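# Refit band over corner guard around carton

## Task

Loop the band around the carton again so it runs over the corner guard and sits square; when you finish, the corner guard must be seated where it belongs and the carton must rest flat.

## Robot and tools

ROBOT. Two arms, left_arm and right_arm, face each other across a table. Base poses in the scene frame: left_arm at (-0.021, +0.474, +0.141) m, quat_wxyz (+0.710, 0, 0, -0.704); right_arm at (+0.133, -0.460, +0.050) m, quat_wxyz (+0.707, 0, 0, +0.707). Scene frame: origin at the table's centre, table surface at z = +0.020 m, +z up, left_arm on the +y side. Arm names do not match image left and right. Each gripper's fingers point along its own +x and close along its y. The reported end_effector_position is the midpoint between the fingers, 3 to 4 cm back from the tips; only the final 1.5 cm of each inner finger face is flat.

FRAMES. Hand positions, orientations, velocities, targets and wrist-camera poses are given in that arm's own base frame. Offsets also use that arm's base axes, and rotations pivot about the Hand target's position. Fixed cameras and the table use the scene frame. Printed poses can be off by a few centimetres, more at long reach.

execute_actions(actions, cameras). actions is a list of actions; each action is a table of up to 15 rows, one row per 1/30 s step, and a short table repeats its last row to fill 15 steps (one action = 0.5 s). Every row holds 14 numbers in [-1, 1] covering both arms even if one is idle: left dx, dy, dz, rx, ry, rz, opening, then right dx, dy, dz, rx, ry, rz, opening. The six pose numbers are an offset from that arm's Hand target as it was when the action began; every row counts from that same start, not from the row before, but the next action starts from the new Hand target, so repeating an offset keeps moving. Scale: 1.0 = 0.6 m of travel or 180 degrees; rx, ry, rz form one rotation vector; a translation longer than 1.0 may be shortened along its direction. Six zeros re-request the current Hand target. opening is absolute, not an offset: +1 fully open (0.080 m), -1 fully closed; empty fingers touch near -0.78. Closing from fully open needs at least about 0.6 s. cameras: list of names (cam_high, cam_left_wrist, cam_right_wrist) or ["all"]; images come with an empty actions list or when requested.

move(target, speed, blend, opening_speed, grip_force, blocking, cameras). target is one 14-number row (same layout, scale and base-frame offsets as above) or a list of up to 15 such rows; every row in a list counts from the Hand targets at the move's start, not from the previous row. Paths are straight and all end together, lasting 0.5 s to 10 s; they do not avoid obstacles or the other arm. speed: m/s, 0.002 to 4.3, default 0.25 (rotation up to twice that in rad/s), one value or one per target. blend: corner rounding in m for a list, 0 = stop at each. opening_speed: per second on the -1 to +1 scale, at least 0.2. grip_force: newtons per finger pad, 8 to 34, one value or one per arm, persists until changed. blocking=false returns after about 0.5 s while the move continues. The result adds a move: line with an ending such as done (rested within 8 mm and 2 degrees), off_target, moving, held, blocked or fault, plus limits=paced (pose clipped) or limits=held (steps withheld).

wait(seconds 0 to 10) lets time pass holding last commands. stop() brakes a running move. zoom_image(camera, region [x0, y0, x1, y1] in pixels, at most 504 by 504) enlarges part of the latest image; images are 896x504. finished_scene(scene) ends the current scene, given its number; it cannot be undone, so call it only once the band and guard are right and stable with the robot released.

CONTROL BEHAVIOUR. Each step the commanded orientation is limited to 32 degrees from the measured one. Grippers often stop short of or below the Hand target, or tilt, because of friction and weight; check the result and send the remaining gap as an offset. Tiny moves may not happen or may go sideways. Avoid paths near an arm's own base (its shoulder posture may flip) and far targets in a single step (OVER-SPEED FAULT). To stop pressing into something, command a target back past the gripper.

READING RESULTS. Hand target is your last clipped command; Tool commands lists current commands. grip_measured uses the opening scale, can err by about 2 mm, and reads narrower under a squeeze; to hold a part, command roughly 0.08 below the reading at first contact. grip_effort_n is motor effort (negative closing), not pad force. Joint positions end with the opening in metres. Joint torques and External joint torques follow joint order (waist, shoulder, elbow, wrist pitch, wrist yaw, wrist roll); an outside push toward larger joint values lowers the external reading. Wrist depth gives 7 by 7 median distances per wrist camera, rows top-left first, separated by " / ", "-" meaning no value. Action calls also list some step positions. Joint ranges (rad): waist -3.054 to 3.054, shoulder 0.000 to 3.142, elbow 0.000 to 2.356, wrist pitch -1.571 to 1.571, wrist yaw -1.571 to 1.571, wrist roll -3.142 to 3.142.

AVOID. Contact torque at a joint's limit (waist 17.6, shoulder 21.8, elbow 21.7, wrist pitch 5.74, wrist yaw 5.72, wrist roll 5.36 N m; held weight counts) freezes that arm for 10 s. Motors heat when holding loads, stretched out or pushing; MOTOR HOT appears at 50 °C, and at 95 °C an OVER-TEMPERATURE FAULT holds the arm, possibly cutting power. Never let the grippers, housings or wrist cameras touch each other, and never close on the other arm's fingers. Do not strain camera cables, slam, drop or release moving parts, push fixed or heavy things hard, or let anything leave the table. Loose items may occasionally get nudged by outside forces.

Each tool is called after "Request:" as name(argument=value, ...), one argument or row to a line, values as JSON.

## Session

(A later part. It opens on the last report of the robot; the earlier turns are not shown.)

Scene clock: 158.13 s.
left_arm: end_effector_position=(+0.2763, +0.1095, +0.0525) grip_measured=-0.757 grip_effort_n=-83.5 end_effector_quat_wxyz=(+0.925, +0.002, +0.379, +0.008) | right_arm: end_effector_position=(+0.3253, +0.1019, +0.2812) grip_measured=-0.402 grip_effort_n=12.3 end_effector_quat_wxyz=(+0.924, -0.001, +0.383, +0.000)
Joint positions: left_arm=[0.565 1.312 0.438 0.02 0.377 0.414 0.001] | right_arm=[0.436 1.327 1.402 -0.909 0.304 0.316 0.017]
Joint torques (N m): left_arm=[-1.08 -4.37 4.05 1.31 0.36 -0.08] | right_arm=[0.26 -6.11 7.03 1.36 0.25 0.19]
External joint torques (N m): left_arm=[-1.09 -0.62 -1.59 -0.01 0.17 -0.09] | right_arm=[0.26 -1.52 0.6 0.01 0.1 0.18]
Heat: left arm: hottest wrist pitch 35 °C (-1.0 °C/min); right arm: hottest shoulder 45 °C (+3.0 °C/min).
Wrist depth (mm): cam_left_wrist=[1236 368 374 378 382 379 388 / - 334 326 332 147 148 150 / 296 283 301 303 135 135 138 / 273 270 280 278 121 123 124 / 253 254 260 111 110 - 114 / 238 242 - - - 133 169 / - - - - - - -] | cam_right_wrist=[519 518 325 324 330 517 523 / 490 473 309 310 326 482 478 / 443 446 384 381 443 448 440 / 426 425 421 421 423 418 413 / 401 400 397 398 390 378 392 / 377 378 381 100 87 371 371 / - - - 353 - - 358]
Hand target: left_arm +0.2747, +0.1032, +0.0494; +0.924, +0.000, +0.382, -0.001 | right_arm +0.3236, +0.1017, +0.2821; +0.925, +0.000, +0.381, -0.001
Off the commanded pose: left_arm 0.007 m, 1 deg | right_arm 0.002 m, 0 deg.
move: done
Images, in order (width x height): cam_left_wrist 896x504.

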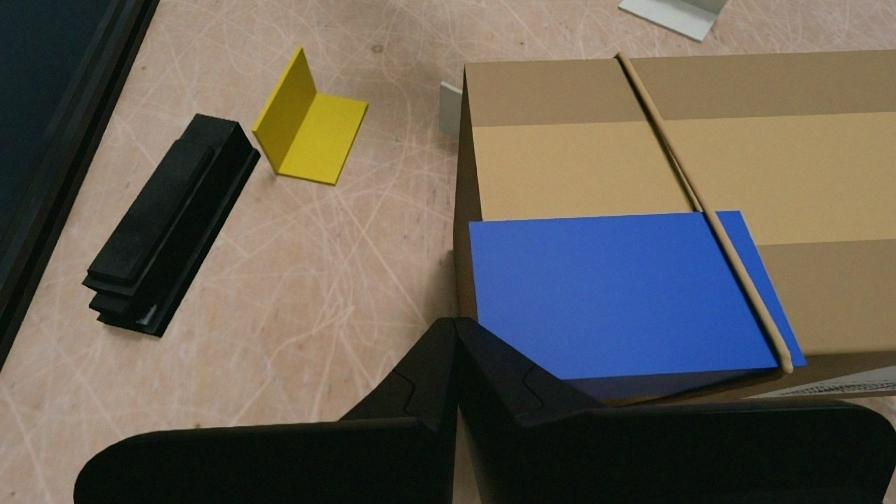

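Request:
move(
  target=[0,-0.01,0,0,0,0,-1,0,0,0,0,0,0,-0.4],
  cameras=["cam_left_wrist"],
  speed=0.04,
)

Request:
zoom_image(
  camera="cam_left_wrist",
  region=[350, 130, 750, 430],
)

Scene clock: 161.77 s.
left_arm: end_effector_position=(+0.2764, +0.1037, +0.0524) grip_measured=-0.757 grip_effort_n=-83.5 end_effector_quat_wxyz=(+0.925, +0.002, +0.379, +0.008) | right_arm: end_effector_position=(+0.3253, +0.1019, +0.2812) grip_measured=-0.402 grip_effort_n=11.9 end_effector_quat_wxyz=(+0.924, -0.001, +0.383, +0.000)
Joint positions: left_arm=[0.538 1.298 0.426 0.025 0.358 0.393 0.001] | right_arm=[0.436 1.327 1.402 -0.909 0.304 0.316 0.017]
Joint torques (N m): left_arm=[-1.22 -4.05 3.95 1.27 0.37 -0.05] | right_arm=[0.26 -6.13 7.03 1.36 0.25 0.18]
External joint torques (N m): left_arm=[-1.22 -0.41 -1.73 -0.07 0.19 -0.05] | right_arm=[0.22 -1.6 0.66 0.02 0.11 0.18]
Heat: left arm: hottest wrist pitch 34 °C (-2.0 °C/min); right arm: hottest shoulder 44 °C (+0.0 °C/min).
Wrist depth (mm): cam_left_wrist=[- 370 372 376 380 383 387 / - 338 338 324 147 148 149 / 297 291 300 302 135 134 137 / 273 270 280 272 120 122 123 / 253 256 260 111 110 - 114 / 238 242 - - - 117 168 / - - - - - - -] | cam_right_wrist=[520 519 325 324 329 520 511 / 493 473 311 310 326 480 480 / 443 443 384 382 443 448 445 / 428 424 424 424 421 417 413 / 400 399 399 404 390 403 393 / 378 376 380 100 87 373 370 / - - - 354 - - 359]
Hand target: left_arm +0.2747, +0.0972, +0.0494; +0.924, +0.000, +0.382, -0.001 | right_arm +0.3236, +0.1017, +0.2821; +0.925, +0.000, +0.381, -0.001
Off the commanded pose: left_arm 0.007 m, 1 deg | right_arm 0.002 m, 0 deg.
move: done
Images, in order (width x height): cam_left_wrist 896x504.

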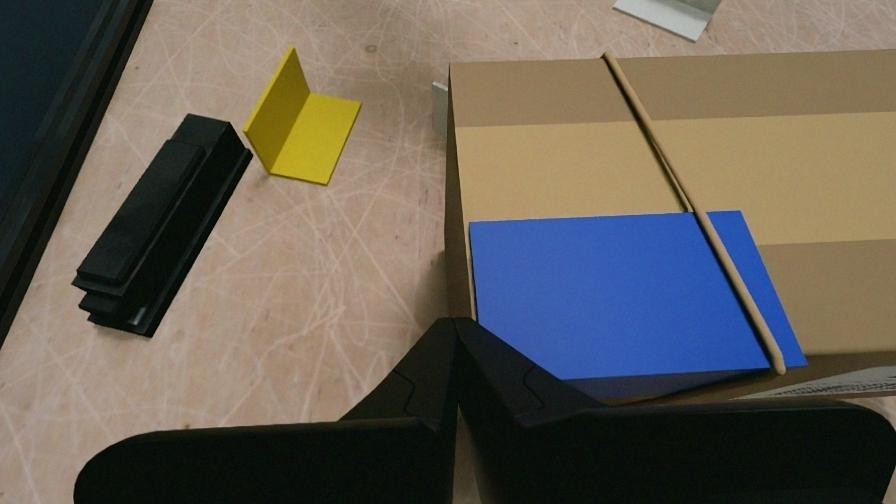

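Scaled by 1.260 from the camera's 896x504 image, which has a finer 1280x720 frame.

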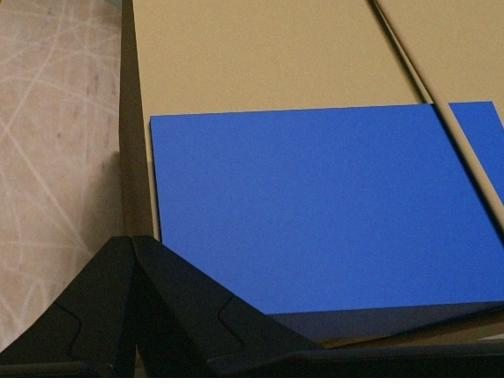

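Request:
move(
  target=[
    [0,0.022,0,0,0,0,-1,0,0,0,0,0,0,-0.4],
    [-0.045,0.03,0.045,0,0,0,-1,0,0,0,0,0,0,-0.4],
    [-0.045,-0.125,0.045,0,0,0,-0.3,0,0,0,0,0,0,-0.4],
  ],
  cameras=["cam_left_wrist"],
  speed=[0.05, 0.1, 0.2],
)

Scene clock: 168.97 s.
left_arm: end_effector_position=(+0.2499, +0.0225, +0.0790) grip_measured=-0.304 grip_effort_n=18.8 end_effector_quat_wxyz=(+0.925, +0.000, +0.379, -0.002) | right_arm: end_effector_position=(+0.3253, +0.1019, +0.2812) grip_measured=-0.402 grip_effort_n=11.9 end_effector_quat_wxyz=(+0.924, -0.001, +0.383, +0.000)
Joint positions: left_arm=[0.161 0.905 0.348 -0.227 0.119 0.115 0.021] | right_arm=[0.436 1.327 1.402 -0.909 0.304 0.316 0.017]
Joint torques (N m): left_arm=[-0.27 -2.45 5.26 1.39 -0.22 -0.05] | right_arm=[0.25 -6.12 7.04 1.36 0.25 0.19]
External joint torques (N m): left_arm=[-0.28 -0.57 -1.29 -0.06 -0.27 -0.05] | right_arm=[0.28 -1.48 0.57 0 0.09 0.18]
Motor temperatures (°C): left_arm=[24 26 32 34 28 27] | right_arm=[30 42 37 36 31 26]
Heat: left arm: hottest wrist pitch 34 °C (-2.0 °C/min); right arm: hottest shoulder 42 °C (-6.0 °C/min).
Wrist depth (mm): cam_left_wrist=[394 404 408 414 414 427 427 / 364 344 179 181 184 185 195 / 321 322 163 164 167 168 170 / 301 300 147 150 153 156 156 / 279 280 139 141 178 202 293 / 261 266 - 261 - 278 279 / - - - 249 - - -] | cam_right_wrist=[551 519 324 324 330 517 510 / 497 475 310 308 327 480 480 / 446 449 386 381 441 448 442 / 425 427 421 424 420 419 409 / 400 399 396 400 395 388 392 / 378 377 381 100 87 372 371 / - - - 354 - - 359]
Hand target: left_arm +0.2477, +0.0222, +0.0765; +0.924, +0.000, +0.382, -0.001 | right_arm +0.3236, +0.1017, +0.2821; +0.925, +0.000, +0.381, -0.001
Off the commanded pose: left_arm 0.003 m, 0 deg | right_arm 0.002 m, 0 deg.
move: done
Images, in order (width x height): cam_left_wrist 896x504.

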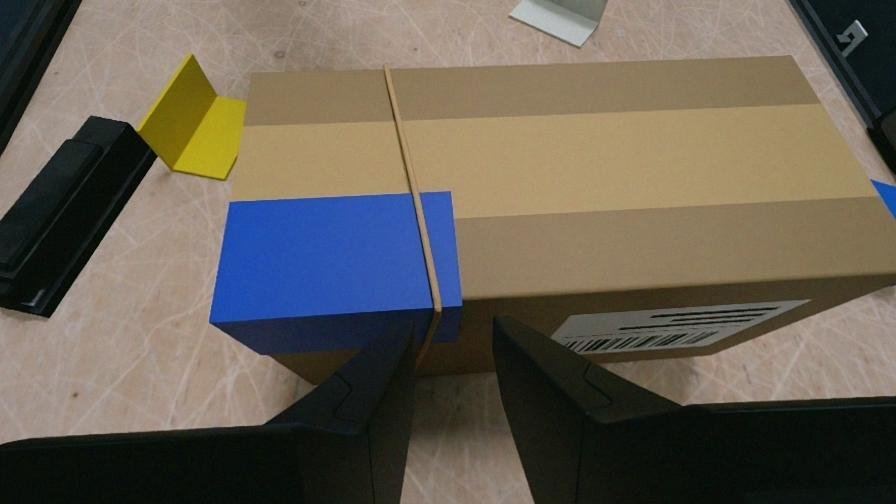

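Request:
move(
  target=[
    [0.012,0.0075,-0.025,0,0,0,-0.3,0,0,0,0,0,0,-0.4],
    [0.031,0.0075,-0.047,0,0,0,-0.3,0,0,0,0,0,0,-0.4],
  ],
  cameras=["cam_left_wrist"],
  speed=[0.1, 0.05],
)

Request:
zoom_image(
  camera="cam_left_wrist",
  region=[250, 230, 600, 430],
)

Scene clock: 177.77 s.
left_arm: end_effector_position=(+0.2661, +0.0281, +0.0534) grip_measured=-0.303 grip_effort_n=17.4 end_effector_quat_wxyz=(+0.926, +0.000, +0.377, +0.001) | right_arm: end_effector_position=(+0.3253, +0.1019, +0.2812) grip_measured=-0.402 grip_effort_n=11.9 end_effector_quat_wxyz=(+0.924, -0.001, +0.383, +0.000)
Joint positions: left_arm=[0.173 1.087 0.3 0.007 0.121 0.121 0.021] | right_arm=[0.436 1.327 1.402 -0.909 0.304 0.316 0.017]
Joint torques (N m): left_arm=[-0.46 0.09 5.13 2.52 -0.03 -0.02] | right_arm=[0.26 -6.13 7.03 1.36 0.25 0.18]
External joint torques (N m): left_arm=[-0.46 2.62 -0.91 1.08 -0.09 -0.02] | right_arm=[0.28 -1.5 0.55 -0.01 0.1 0.18]
Heat: left arm: hottest wrist pitch 34 °C (-1.0 °C/min); right arm: hottest shoulder 41 °C (-8.0 °C/min).
Wrist depth (mm): cam_left_wrist=[369 377 380 385 381 393 172 / 337 304 147 150 152 153 154 / 266 295 136 132 137 141 140 / 273 280 122 123 123 126 128 / 257 111 112 113 119 131 144 / 240 241 - 181 - 221 255 / - - - 229 - - -] | cam_right_wrist=[527 521 326 325 503 518 511 / 505 476 310 309 327 480 484 / 452 447 384 379 443 449 434 / 426 425 422 423 421 421 412 / 403 400 397 402 394 374 392 / 378 378 380 100 87 372 371 / - - - 354 - - 358]
Hand target: left_arm +0.2662, +0.0268, +0.0481; +0.924, +0.000, +0.382, -0.001 | right_arm +0.3236, +0.1017, +0.2821; +0.925, +0.000, +0.381, -0.001
Off the commanded pose: left_arm 0.005 m, 1 deg | right_arm 0.002 m, 0 deg.
move: done
Images, in order (width x height): cam_left_wrist 896x504.

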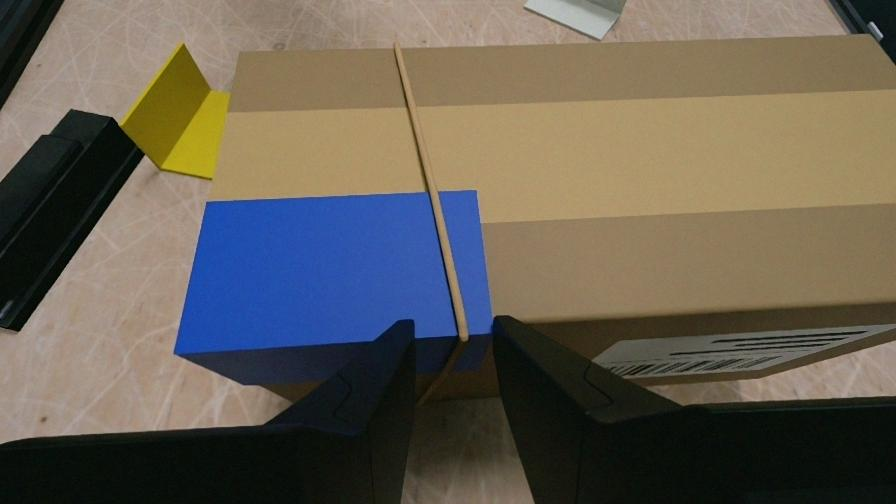

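Scaled by 1.440 from the camera's 896x504 image, which has a finer 1280x720 frame.

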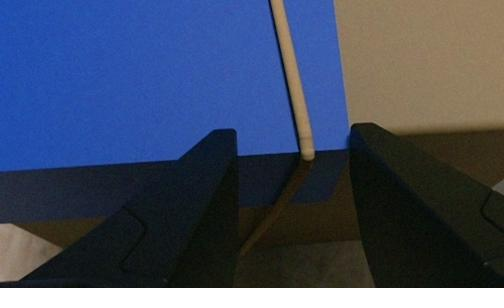

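Request:
move(
  target=[
    [-0.002,-0.004,0.005,0,0,0,-0.3,0,0,0,0,0,0,-0.4],
    [-0.002,-0.004,0.005,0,0,0,-1,0,0,0,0,0,0,-0.4],
    [-0.01,-0.004,0.019,0,0,0,-1,0,0,0,0,0,0,-0.4],
  ],
  cameras=["cam_left_wrist"],
  speed=0.05,
  opening_speed=0.5,
)

Request:
zoom_image(
  camera="cam_left_wrist",
  region=[250, 230, 600, 430],
)

Scene clock: 186.07 s.
left_arm: end_effector_position=(+0.2580, +0.0251, +0.0549) grip_measured=-0.757 grip_effort_n=-83.5 end_effector_quat_wxyz=(+0.922, +0.000, +0.388, +0.002) | right_arm: end_effector_position=(+0.3253, +0.1019, +0.2812) grip_measured=-0.402 grip_effort_n=12.3 end_effector_quat_wxyz=(+0.924, -0.001, +0.383, +0.000)
Joint positions: left_arm=[0.158 1.036 0.302 -0.068 0.106 0.112 0.001] | right_arm=[0.436 1.327 1.402 -0.909 0.304 0.316 0.017]
Joint torques (N m): left_arm=[0.2 -2.97 6.66 1.16 0.25 0.05] | right_arm=[0.26 -6.12 7.03 1.36 0.25 0.19]
External joint torques (N m): left_arm=[0.17 -0.72 0.59 -0.23 0.21 0.05] | right_arm=[0.26 -1.5 0.57 0 0.1 0.18]
Heat: left arm: hottest wrist pitch 37 °C (+2.0 °C/min); right arm: hottest shoulder 40 °C (-10.2 °C/min).
Wrist depth (mm): cam_left_wrist=[358 368 161 162 161 166 168 / 334 - 144 147 149 150 151 / - 290 135 130 137 138 137 / 272 121 119 121 124 126 127 / 256 116 112 113 158 168 179 / 239 243 - - 250 252 254 / - - - - - - -] | cam_right_wrist=[533 520 326 324 328 521 515 / 497 473 310 309 327 482 478 / 442 440 386 380 443 449 447 / 425 425 423 421 420 419 417 / 400 401 397 397 393 397 392 / 378 377 379 100 87 372 370 / - - - 353 - - 359]
Hand target: left_arm +0.2603, +0.0243, +0.0595; +0.924, +0.000, +0.382, -0.001 | right_arm +0.3236, +0.1017, +0.2821; +0.925, +0.000, +0.381, -0.001
Off the commanded pose: left_arm 0.005 m, 1 deg | right_arm 0.002 m, 0 deg.
move: done
Images, in order (width x height): cam_left_wrist 896x504.

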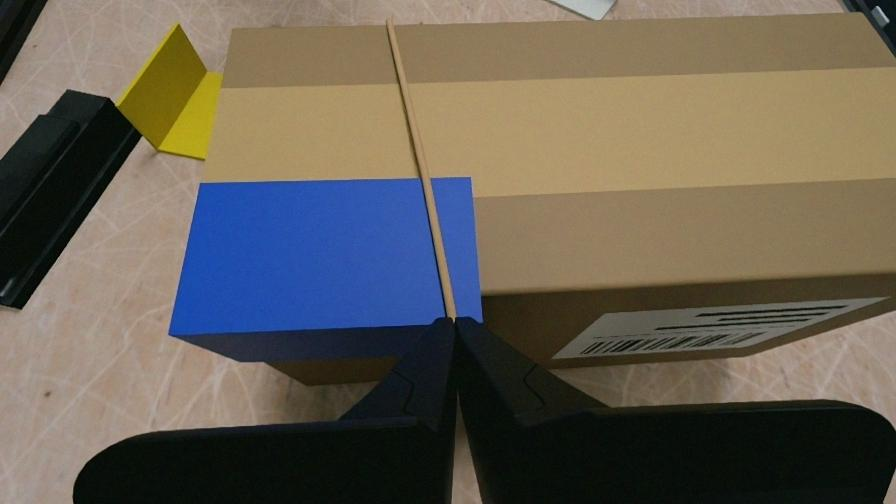

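Scaled by 1.440 from the camera's 896x504 image, which has a finer 1280x720 frame.

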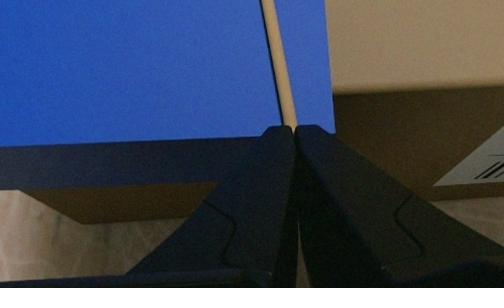

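Request:
move(
  target=[
    [0,0,0.012,0,0,0,-1,0.22,0,-0.12,0,0,0,-0.4],
    [0,0,0.012,0,0,0,-1,0.29,0,-0.185,0,0,0,-0.4],
  ],
  cameras=["cam_left_wrist","cam_right_wrist"],
  speed=[0.2, 0.08],
)

Scene clock: 192.57 s.
left_arm: end_effector_position=(+0.2564, +0.0248, +0.0595) grip_measured=-0.757 grip_effort_n=-83.5 end_effector_quat_wxyz=(+0.920, -0.001, +0.392, +0.002) | right_arm: end_effector_position=(+0.4938, +0.1016, +0.1737) grip_measured=-0.402 grip_effort_n=11.9 end_effector_quat_wxyz=(+0.925, +0.001, +0.380, -0.002)
Joint positions: left_arm=[0.158 1.016 0.321 -0.116 0.106 0.112 0.001] | right_arm=[0.258 1.886 1.54 -0.451 0.185 0.187 0.017]
Joint torques (N m): left_arm=[0.01 -3.34 7.18 1.28 0.27 0.07] | right_arm=[-0.25 -8.18 9.02 1.62 -0.02 -0.14]
External joint torques (N m): left_arm=[-0.01 -1.07 0.94 -0.13 0.22 0.07] | right_arm=[-0.25 1.12 2.08 0.15 -0.11 -0.14]
Heat: left arm: hottest wrist pitch 36 °C (+1.0 °C/min); right arm: hottest shoulder 39 °C (-11.1 °C/min).
Wrist depth (mm): cam_left_wrist=[357 367 164 167 168 170 172 / 332 298 149 151 153 155 156 / - 298 137 138 141 142 143 / 276 124 124 126 129 130 133 / 260 138 118 117 164 196 265 / 243 247 - - 254 255 258 / - - - - - - -] | cam_right_wrist=[169 168 167 162 162 353 354 / 157 156 155 154 153 326 330 / 146 145 144 143 142 307 308 / 137 136 135 134 133 135 289 / 145 144 142 129 128 267 272 / 265 262 263 205 87 258 257 / - - - 246 - - 248]
Hand target: left_arm +0.2603, +0.0243, +0.0668; +0.924, +0.000, +0.382, -0.001 | right_arm +0.4977, +0.1017, +0.1712; +0.925, +0.000, +0.381, -0.001
Off the commanded pose: left_arm 0.008 m, 1 deg | right_arm 0.005 m, 0 deg.
move: done
Images, in order (width x height): cam_left_wrist 896x504, cam_right_wrist 896x504.

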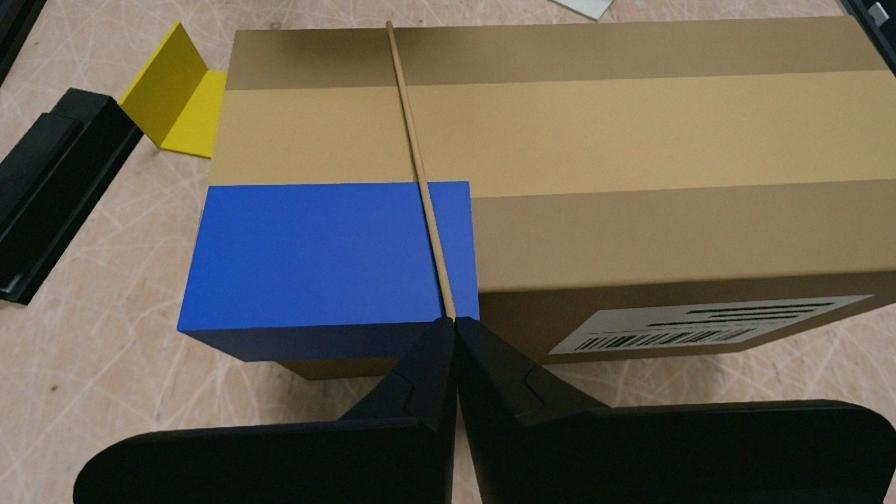

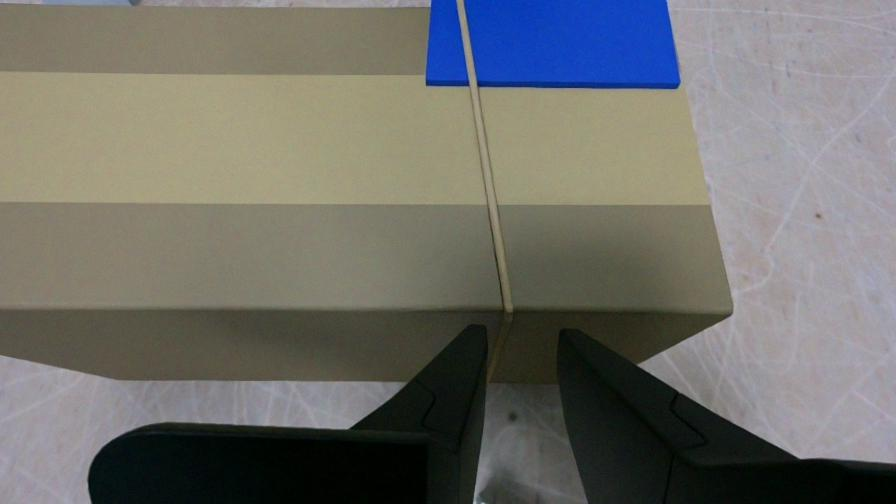

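Request:
move(
  target=[
    [0,0,0,0,0,0,-1,0.02,0,-0.03,0,0,0,-0.4],
    [0,0,0,0,0,0,-1,0.02,0,-0.03,0,0,0,-1],
    [0,0,0.008,0,0,0,-1,-0.008,0,0.022,0,0,0,-1],
    [0,0.052,0.008,0,0,0,-1,-0.008,-0.036,0.022,0,0,0,-1],
  ],
  cameras=["cam_left_wrist","cam_right_wrist"],
  speed=0.05,
  opening_speed=0.5,
)

Scene clock: 202.83 s.
left_arm: end_effector_position=(+0.2570, +0.0540, +0.0664) grip_measured=-0.757 grip_effort_n=-83.5 end_effector_quat_wxyz=(+0.922, -0.001, +0.388, +0.000) | right_arm: end_effector_position=(+0.4961, +0.0819, +0.1715) grip_measured=-0.772 grip_effort_n=-32.8 end_effector_quat_wxyz=(+0.920, -0.001, +0.393, -0.002)
Joint positions: left_arm=[0.342 1.044 0.362 -0.145 0.238 0.248 0.001] | right_arm=[0.208 1.892 1.555 -0.481 0.148 0.151 0]
Joint torques (N m): left_arm=[0.41 -2.59 7.34 1.29 0.34 0.16] | right_arm=[-0.21 -13.88 6.86 1.52 0.02 -0.15]
External joint torques (N m): left_arm=[0.4 -0.18 1.16 -0.08 0.22 0.15] | right_arm=[-0.22 -4.77 0.15 0.14 -0.05 -0.15]
Heat: left arm: hottest wrist pitch 35 °C (-1.0 °C/min); right arm: hottest shoulder 41 °C (-10.0 °C/min).
Wrist depth (mm): cam_left_wrist=[367 375 381 386 393 399 186 / 339 323 159 160 162 165 167 / 276 307 151 147 149 150 153 / 282 289 135 132 137 138 140 / 264 269 123 123 139 173 186 / 248 253 - - 260 264 267 / - - - - - - -] | cam_right_wrist=[159 159 157 153 153 342 339 / 150 148 147 146 145 321 318 / 139 139 138 139 136 301 299 / 131 131 129 129 128 283 282 / 147 146 143 125 124 268 267 / 259 257 257 - 81 254 253 / - - - - - - 246]
Hand target: left_arm +0.2603, +0.0555, +0.0716; +0.924, +0.000, +0.382, -0.001 | right_arm +0.4929, +0.0801, +0.1844; +0.925, +0.000, +0.381, -0.001
Off the commanded pose: left_arm 0.006 m, 1 deg | right_arm 0.013 m, 1 deg.
move: off_target (right_arm); target 2's new opening was sent with right_arm's hand 0.009 m and 0 deg from that target
Images, in order (width x height): cam_left_wrist 896x504, cam_right_wrist 896x504.

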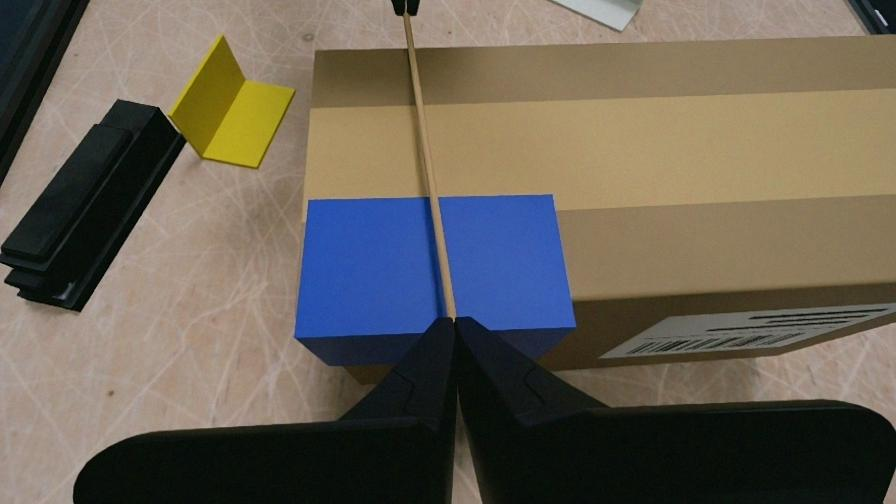

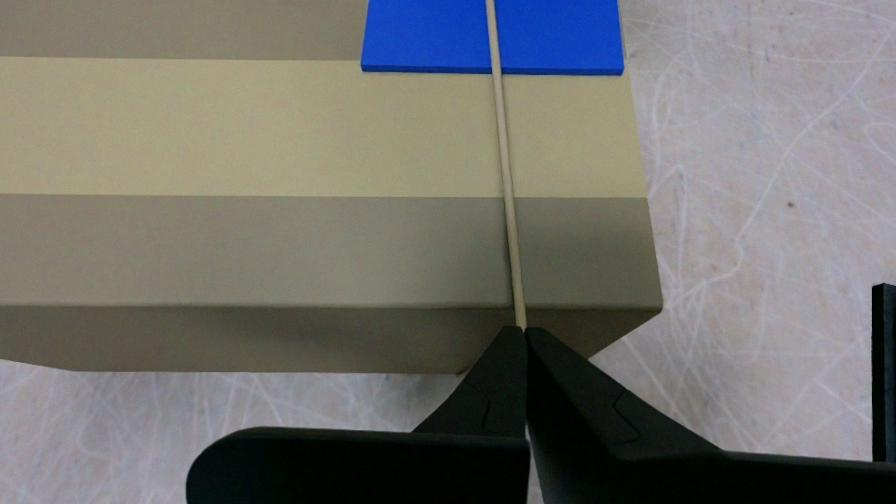

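Request:
move(
  target=[
    [0,0,0,0,0,0,-1,-0.02,0,-0.1,0,0,0,-1],
    [0,0,0,0,0,0,-1,-0.02,-0.045,-0.1,0,0,0,-1],
  ],
  cameras=["cam_left_wrist","cam_right_wrist"],
  speed=0.06,
)

Scene clock: 209.33 s.
left_arm: end_effector_position=(+0.2573, +0.0544, +0.0669) grip_measured=-0.757 grip_effort_n=-83.5 end_effector_quat_wxyz=(+0.922, -0.001, +0.387, +0.000) | right_arm: end_effector_position=(+0.4879, +0.0606, +0.1345) grip_measured=-0.772 grip_effort_n=-32.8 end_effector_quat_wxyz=(+0.931, +0.003, +0.366, +0.007)
Joint positions: left_arm=[0.344 1.045 0.364 -0.145 0.238 0.249 0.001] | right_arm=[0.153 1.846 1.308 -0.215 0.097 0.105 0]
Joint torques (N m): left_arm=[0.55 -2.4 7.07 1.3 0.27 0.11] | right_arm=[-0.96 -10.02 4.57 0.74 0.19 -0.16]
External joint torques (N m): left_arm=[0.56 0.04 0.87 -0.06 0.15 0.1] | right_arm=[-0.92 -1.32 -2.03 -0.71 0.14 -0.16]
Heat: left arm: hottest wrist pitch 35 °C (+0.0 °C/min); right arm: hottest shoulder 45 °C (-3.0 °C/min).
Wrist depth (mm): cam_left_wrist=[362 377 376 393 393 400 404 / 338 343 159 162 163 166 169 / 309 314 151 146 150 151 153 / - 290 133 135 138 139 141 / 265 270 125 123 137 171 180 / 249 253 - - 259 265 267 / - - - - - - -] | cam_right_wrist=[129 127 124 123 311 320 315 / - 114 114 111 114 294 290 / 109 106 106 104 104 272 269 / 127 117 113 113 126 254 251 / 179 175 169 152 233 237 236 / 234 232 231 - 81 224 222 / - - - - - - 213]
Hand target: left_arm +0.2603, +0.0556, +0.0716; +0.924, +0.000, +0.382, -0.001 | right_arm +0.4808, +0.0531, +0.1243; +0.925, +0.000, +0.381, -0.001
Off the commanded pose: left_arm 0.006 m, 1 deg | right_arm 0.014 m, 2 deg.
move: off_target (right_arm)
Images, in order (width x height): cam_left_wrist 896x504, cam_right_wrist 896x504.

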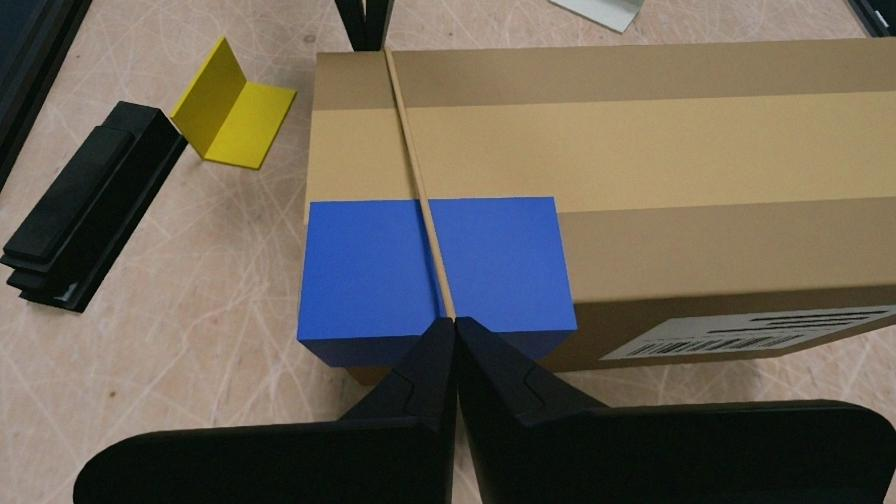

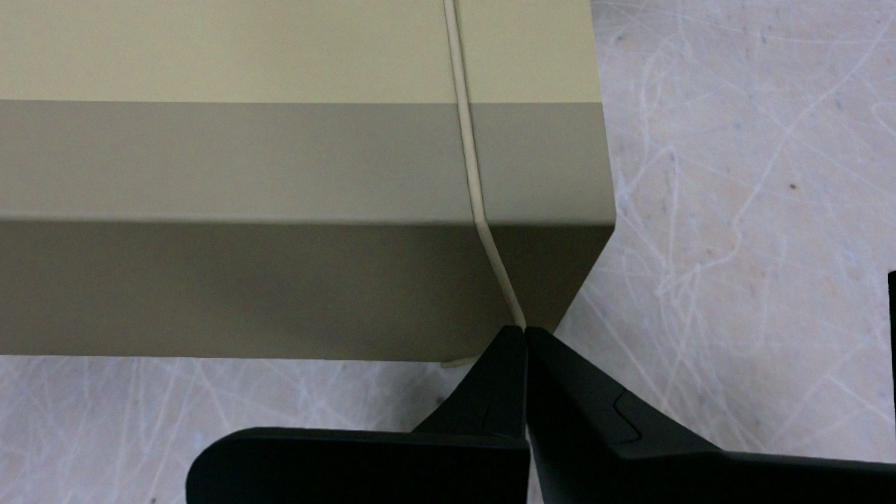

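Request:
move(
  target=[
    [0,0,0,0,0,0,-1,-0.01,0,-0.06,0,0,0,-1],
    [0,0,0,0,0,0,-1,-0.01,-0.06,-0.06,0,0,0,-1],
  ],
  cameras=["cam_high","cam_left_wrist","cam_right_wrist"],
  speed=0.06,
)

Scene clock: 215.70 s.
left_arm: end_effector_position=(+0.2579, +0.0550, +0.0679) grip_measured=-0.757 grip_effort_n=-83.5 end_effector_quat_wxyz=(+0.922, -0.001, +0.386, +0.001) | right_arm: end_effector_position=(+0.4846, +0.0302, +0.1099) grip_measured=-0.772 grip_effort_n=-32.8 end_effector_quat_wxyz=(+0.935, +0.002, +0.353, +0.016)
Joint positions: left_arm=[0.345 1.045 0.366 -0.145 0.238 0.249 0.001] | right_arm=[0.069 1.846 1.183 -0.058 0.02 0.039 0]
Joint torques (N m): left_arm=[0.19 -2.5 7.13 1.31 0.36 0.09] | right_arm=[-1.71 -7.73 3.69 0.49 0.45 -0.11]
External joint torques (N m): left_arm=[0.2 -0.04 0.92 -0.06 0.23 0.09] | right_arm=[-1.69 0.82 -2.78 -1.02 0.44 -0.11]
Heat: left arm: hottest wrist pitch 35 °C (+0.0 °C/min); right arm: hottest shoulder 45 °C (-1.0 °C/min).
Wrist depth (mm): cam_left_wrist=[360 377 209 393 393 402 406 / 338 356 161 166 165 168 170 / 276 314 152 147 151 151 155 / - 290 136 135 139 140 142 / 267 271 127 125 135 166 173 / 251 255 - - 260 264 268 / - - - - - - -] | cam_right_wrist=[- 97 94 98 303 297 292 / - 88 86 278 276 271 267 / - 105 97 106 253 250 246 / 135 130 127 132 234 231 229 / 199 189 185 174 218 215 213 / 213 211 209 - 81 201 199 / - - - - - - 191]
Hand target: left_arm +0.2603, +0.0555, +0.0716; +0.924, +0.000, +0.382, -0.001 | right_arm +0.4749, +0.0170, +0.0885; +0.925, +0.000, +0.381, -0.001
Off the commanded pose: left_arm 0.004 m, 1 deg | right_arm 0.027 m, 4 deg.
move: off_target (right_arm)

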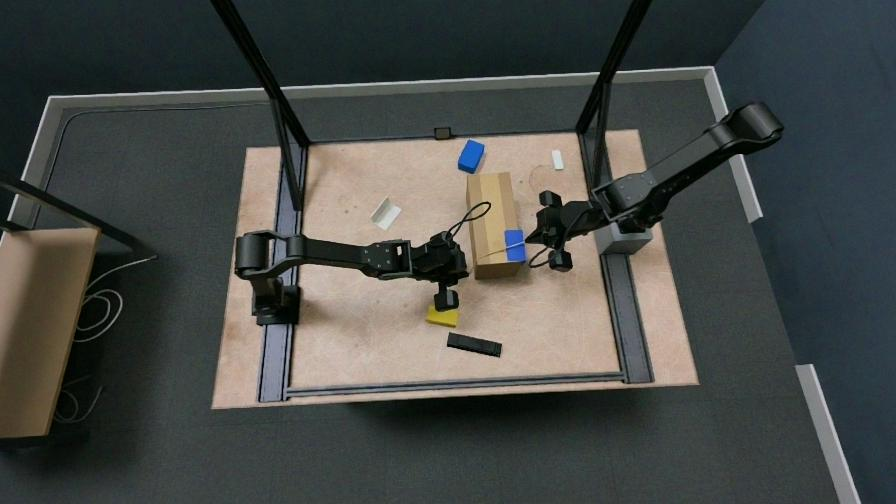

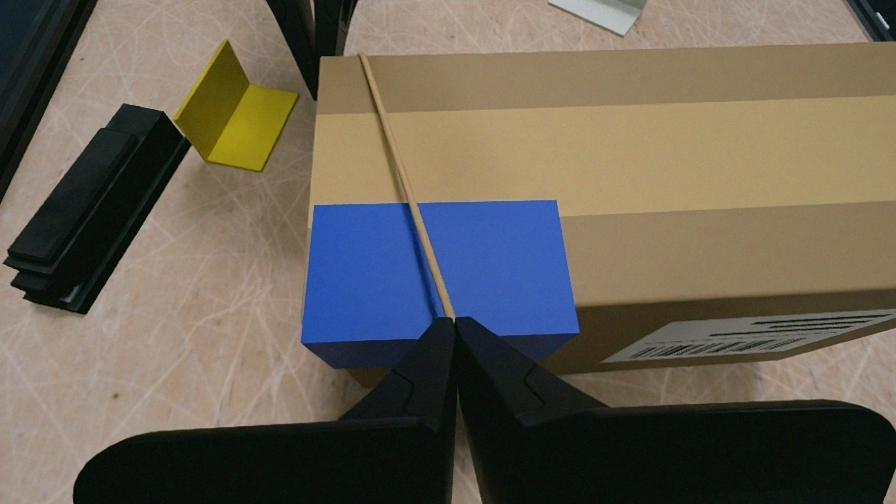

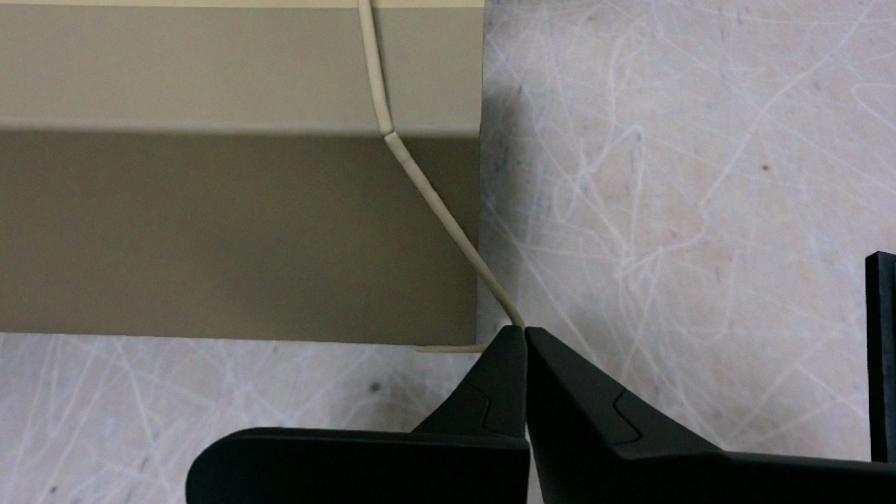

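Request:
move(
  target=[
    [0,0,0,0,0,0,-1,0.015,0.06,0.08,0,0,0,-1],
    [0,0,0,0,0,0,-1,0.03,0.105,0.16,0,0,0,-1],
  ],
  cameras=["cam_left_wrist","cam_right_wrist"],
  speed=0.08,
  blend=[0.02, 0],
)

Scene clock: 221.00 s.
left_arm: end_effector_position=(+0.2579, +0.0550, +0.0679) grip_measured=-0.757 grip_effort_n=-83.5 end_effector_quat_wxyz=(+0.922, -0.001, +0.386, +0.001) | right_arm: end_effector_position=(+0.4894, +0.0783, +0.1786) grip_measured=-0.772 grip_effort_n=-31.9 end_effector_quat_wxyz=(+0.922, -0.002, +0.387, +0.000)
Joint positions: left_arm=[0.345 1.045 0.366 -0.145 0.238 0.249 0.001] | right_arm=[0.202 1.855 1.527 -0.479 0.142 0.142 0]
Joint torques (N m): left_arm=[0.26 -2.41 6.97 1.32 0.35 0.16] | right_arm=[0.34 -9.33 9.87 1.36 0.19 0.18]
External joint torques (N m): left_arm=[0.26 0.03 0.74 -0.06 0.23 0.15] | right_arm=[0.26 -0.4 3.1 -0.05 0.13 0.18]
Heat: left arm: hottest wrist pitch 35 °C (+0.0 °C/min); right arm: hottest shoulder 45 °C (+1.0 °C/min).
Wrist depth (mm): cam_left_wrist=[383 381 382 391 397 402 407 / 339 330 161 163 165 168 170 / 306 310 153 150 151 151 155 / 278 291 136 - 139 140 142 / 267 271 127 125 135 167 173 / 251 255 - - 260 265 268 / - - - - - - -] | cam_right_wrist=[171 169 169 163 165 355 352 / 159 158 157 156 157 331 330 / 148 148 147 146 145 312 308 / 140 139 139 137 136 292 291 / 176 174 171 150 146 276 275 / 268 267 268 - 81 261 260 / - - - - - - 253]
Hand target: left_arm +0.2603, +0.0555, +0.0716; +0.924, +0.000, +0.382, -0.001 | right_arm +0.4929, +0.0801, +0.1844; +0.925, +0.000, +0.381, -0.001
Off the commanded pose: left_arm 0.004 m, 1 deg | right_arm 0.007 m, 1 deg.
move: done; blend cut to 0 m at target 1
Images, in order (width x height): cam_left_wrist 896x504, cam_right_wrist 896x504.

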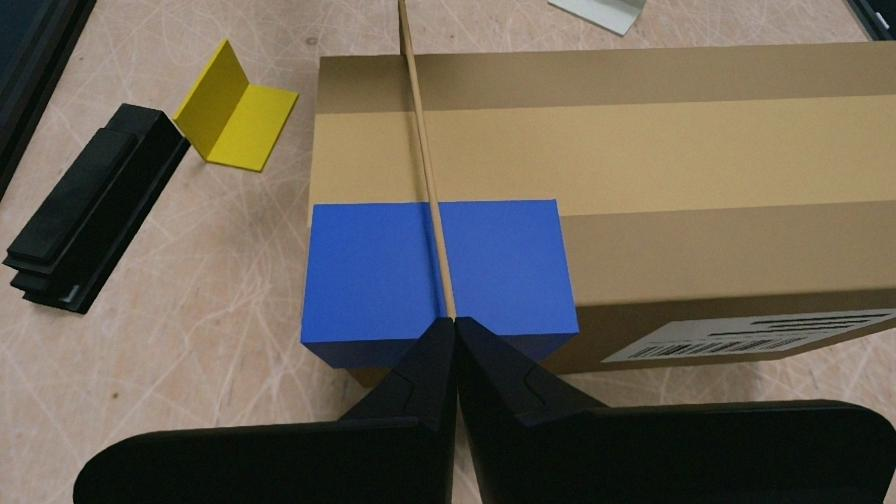

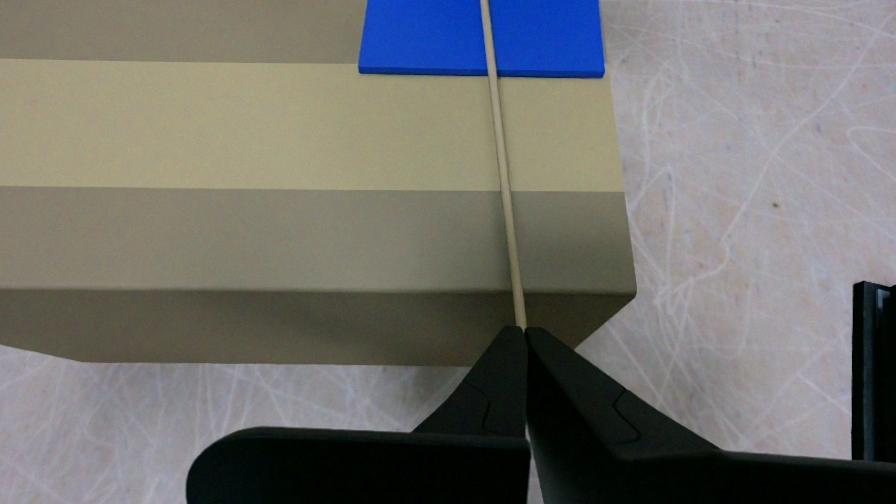

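Request:
move(
  target=[
    [0,0,0,0,0,0,-1,0,0.009,0,0,0,0,-1],
    [0.012,0,-0.026,0,0,0,-1,0.018,0.009,-0.03,0,0,0,-1],
  ],
  cameras=["cam_left_wrist","cam_right_wrist"],
  speed=0.05,
)

Request:
zoom_image(
  camera="cam_left_wrist",
  region=[250, 230, 600, 430],
)

Scene clock: 226.07 s.
left_arm: end_effector_position=(+0.2695, +0.0570, +0.0605) grip_measured=-0.757 grip_effort_n=-83.5 end_effector_quat_wxyz=(+0.926, +0.002, +0.376, +0.000) | right_arm: end_effector_position=(+0.5004, +0.0852, +0.1649) grip_measured=-0.772 grip_effort_n=-31.9 end_effector_quat_wxyz=(+0.923, -0.001, +0.384, -0.001)
Joint positions: left_arm=[0.337 1.128 0.356 -0.028 0.238 0.243 0.001] | right_arm=[0.214 1.904 1.533 -0.431 0.152 0.152 0]
Joint torques (N m): left_arm=[-0.34 -2.16 4.74 1.65 -0.04 -0.07] | right_arm=[-0.07 -9.27 8.9 1.73 0.06 0.02]
External joint torques (N m): left_arm=[-0.34 0.66 -1.35 0.22 -0.16 -0.07] | right_arm=[-0.04 0 2.14 0.32 -0.02 0.02]
Heat: left arm: hottest elbow 35 °C (+3.0 °C/min); right arm: hottest shoulder 44 °C (+1.0 °C/min).
Wrist depth (mm): cam_left_wrist=[371 383 386 384 384 402 405 / 337 341 162 157 158 160 160 / 273 305 144 140 146 145 147 / 250 286 128 - 132 133 134 / 260 265 116 118 121 126 128 / 244 249 - - 182 221 256 / - - - - - - -] | cam_right_wrist=[152 152 151 147 146 339 336 / 142 143 140 140 139 315 314 / 133 132 131 132 131 296 294 / 124 124 123 124 120 274 276 / 142 124 123 118 117 259 261 / 250 247 246 - 81 248 248 / - - - - - - 239]
Hand target: left_arm +0.2675, +0.0556, +0.0561; +0.924, +0.000, +0.382, -0.001 | right_arm +0.5037, +0.0855, +0.1664; +0.925, +0.000, +0.381, -0.001
Off the commanded pose: left_arm 0.005 m, 1 deg | right_arm 0.004 m, 0 deg.
move: done
Images, in order (width x height): cam_left_wrist 896x504, cam_right_wrist 896x504.

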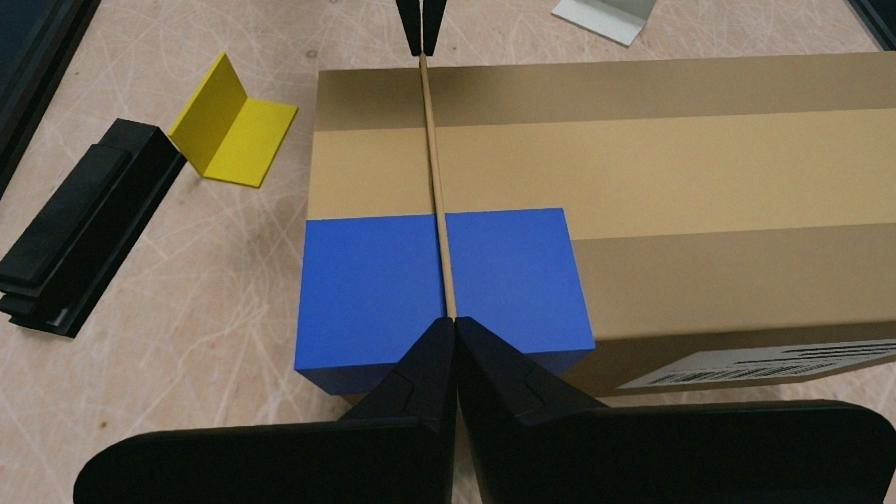

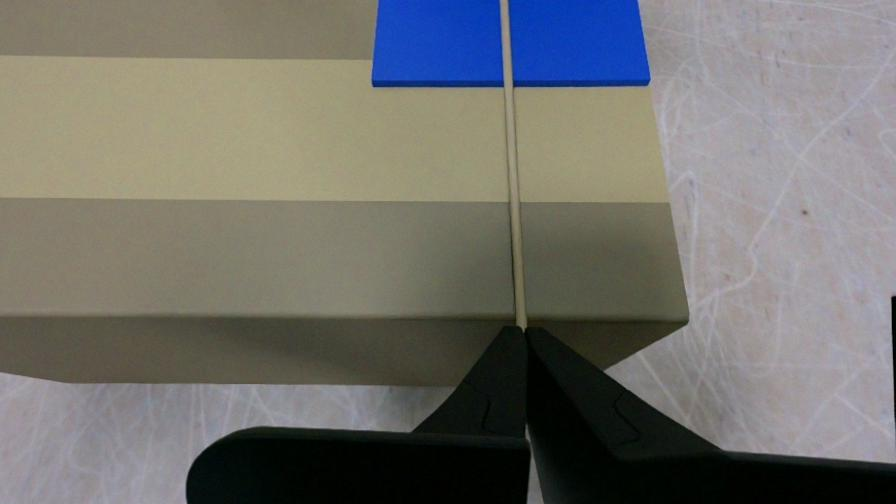

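Scaled by 1.440 from the camera's 896x504 image, which has a finer 1280x720 frame.

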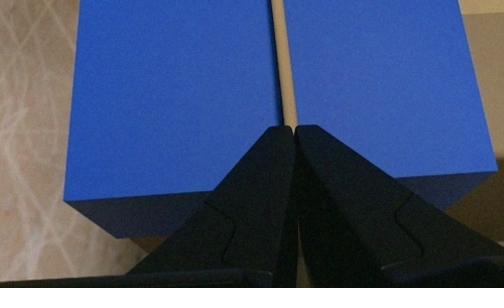

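Request:
move(
  target=[
    [-0.006,0,-0.012,0,0,0,-1,0,0,-0.008,0,0,0,-1],
    [-0.006,0,-0.012,0,0,0,-0.66,0,0,-0.008,0,0,0,-0.66],
    [-0.07,0,0.05,0,0,0,-0.66,-0.07,0,0.058,0,0,0,-0.66],
  ],
  cameras=["cam_left_wrist","cam_right_wrist"],
  speed=0.06,
  opening_speed=0.3,
)

Request:
zoom_image(
  camera="cam_left_wrist",
  region=[200, 150, 600, 400],
)

Scene clock: 233.50 s.
left_arm: end_effector_position=(+0.2232, +0.0546, +0.0801) grip_measured=-0.664 grip_effort_n=18.8 end_effector_quat_wxyz=(+0.921, -0.002, +0.389, +0.000) | right_arm: end_effector_position=(+0.4651, +0.0852, +0.1980) grip_measured=-0.662 grip_effort_n=12.3 end_effector_quat_wxyz=(+0.924, -0.001, +0.384, +0.000)
Joint positions: left_arm=[0.434 0.822 0.35 -0.377 0.299 0.317 0.005] | right_arm=[0.234 1.76 1.482 -0.523 0.166 0.165 0.005]
Joint torques (N m): left_arm=[0.37 -2 7.45 1.26 0.35 0.17] | right_arm=[0.21 -10.99 6.6 1.41 0.17 0.18]
External joint torques (N m): left_arm=[0.37 -0.6 0.94 -0.08 0.2 0.17] | right_arm=[0.21 -2.64 -0.27 -0.02 0.09 0.18]
Heat: left arm: hottest wrist pitch 35 °C (+1.0 °C/min); right arm: hottest shoulder 44 °C (+3.0 °C/min).
Wrist depth (mm): cam_left_wrist=[381 393 408 197 200 204 206 / 345 352 184 180 183 184 187 / 328 329 164 161 166 168 168 / 295 304 296 164 183 190 202 / 280 281 284 221 284 288 297 / 261 266 - - 279 277 281 / - - - - - - -] | cam_right_wrist=[203 202 201 196 198 390 386 / 189 188 187 186 186 363 362 / 176 175 175 174 173 340 337 / 172 171 168 167 174 319 320 / 304 267 263 232 293 299 293 / 291 289 292 - 88 283 281 / - - - - - - 270]
Hand target: left_arm +0.2255, +0.0555, +0.0861; +0.924, +0.001, +0.382, -0.001 | right_arm +0.4616, +0.0854, +0.2012; +0.925, +0.000, +0.381, -0.001
Off the commanded pose: left_arm 0.007 m, 1 deg | right_arm 0.005 m, 0 deg.
move: done; target 2's new opening was sent with left_arm's hand 0.011 m and 2 deg from that target
Images, in order (width x height): cam_left_wrist 896x504, cam_right_wrist 896x504.

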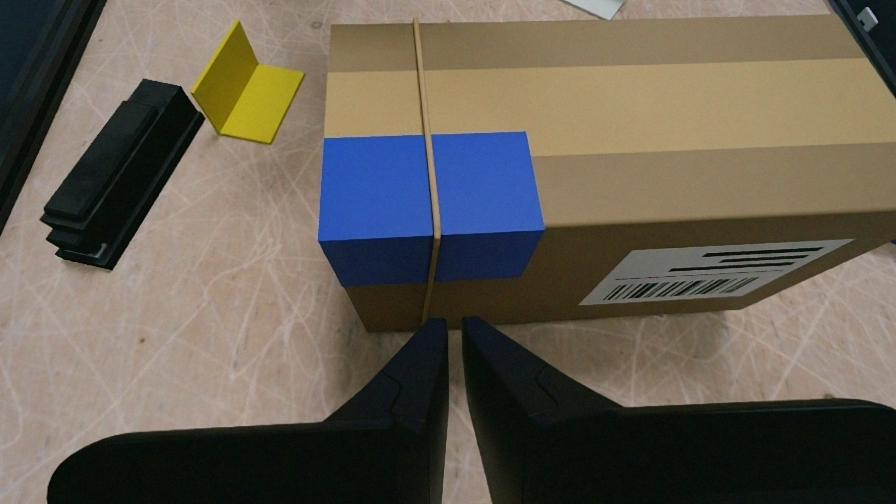

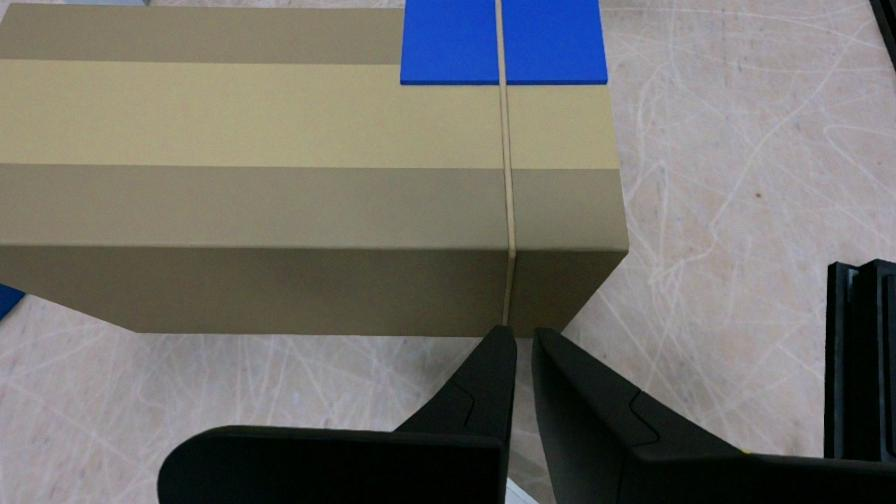

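Scaled by 1.260 from the camera's 896x504 image, which has a finer 1280x720 frame.

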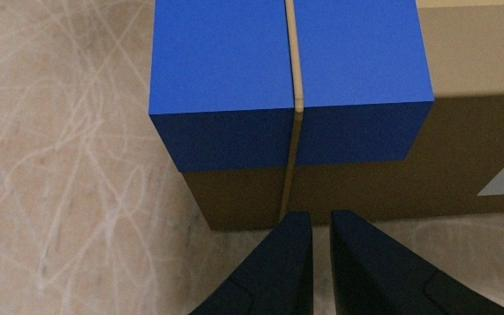

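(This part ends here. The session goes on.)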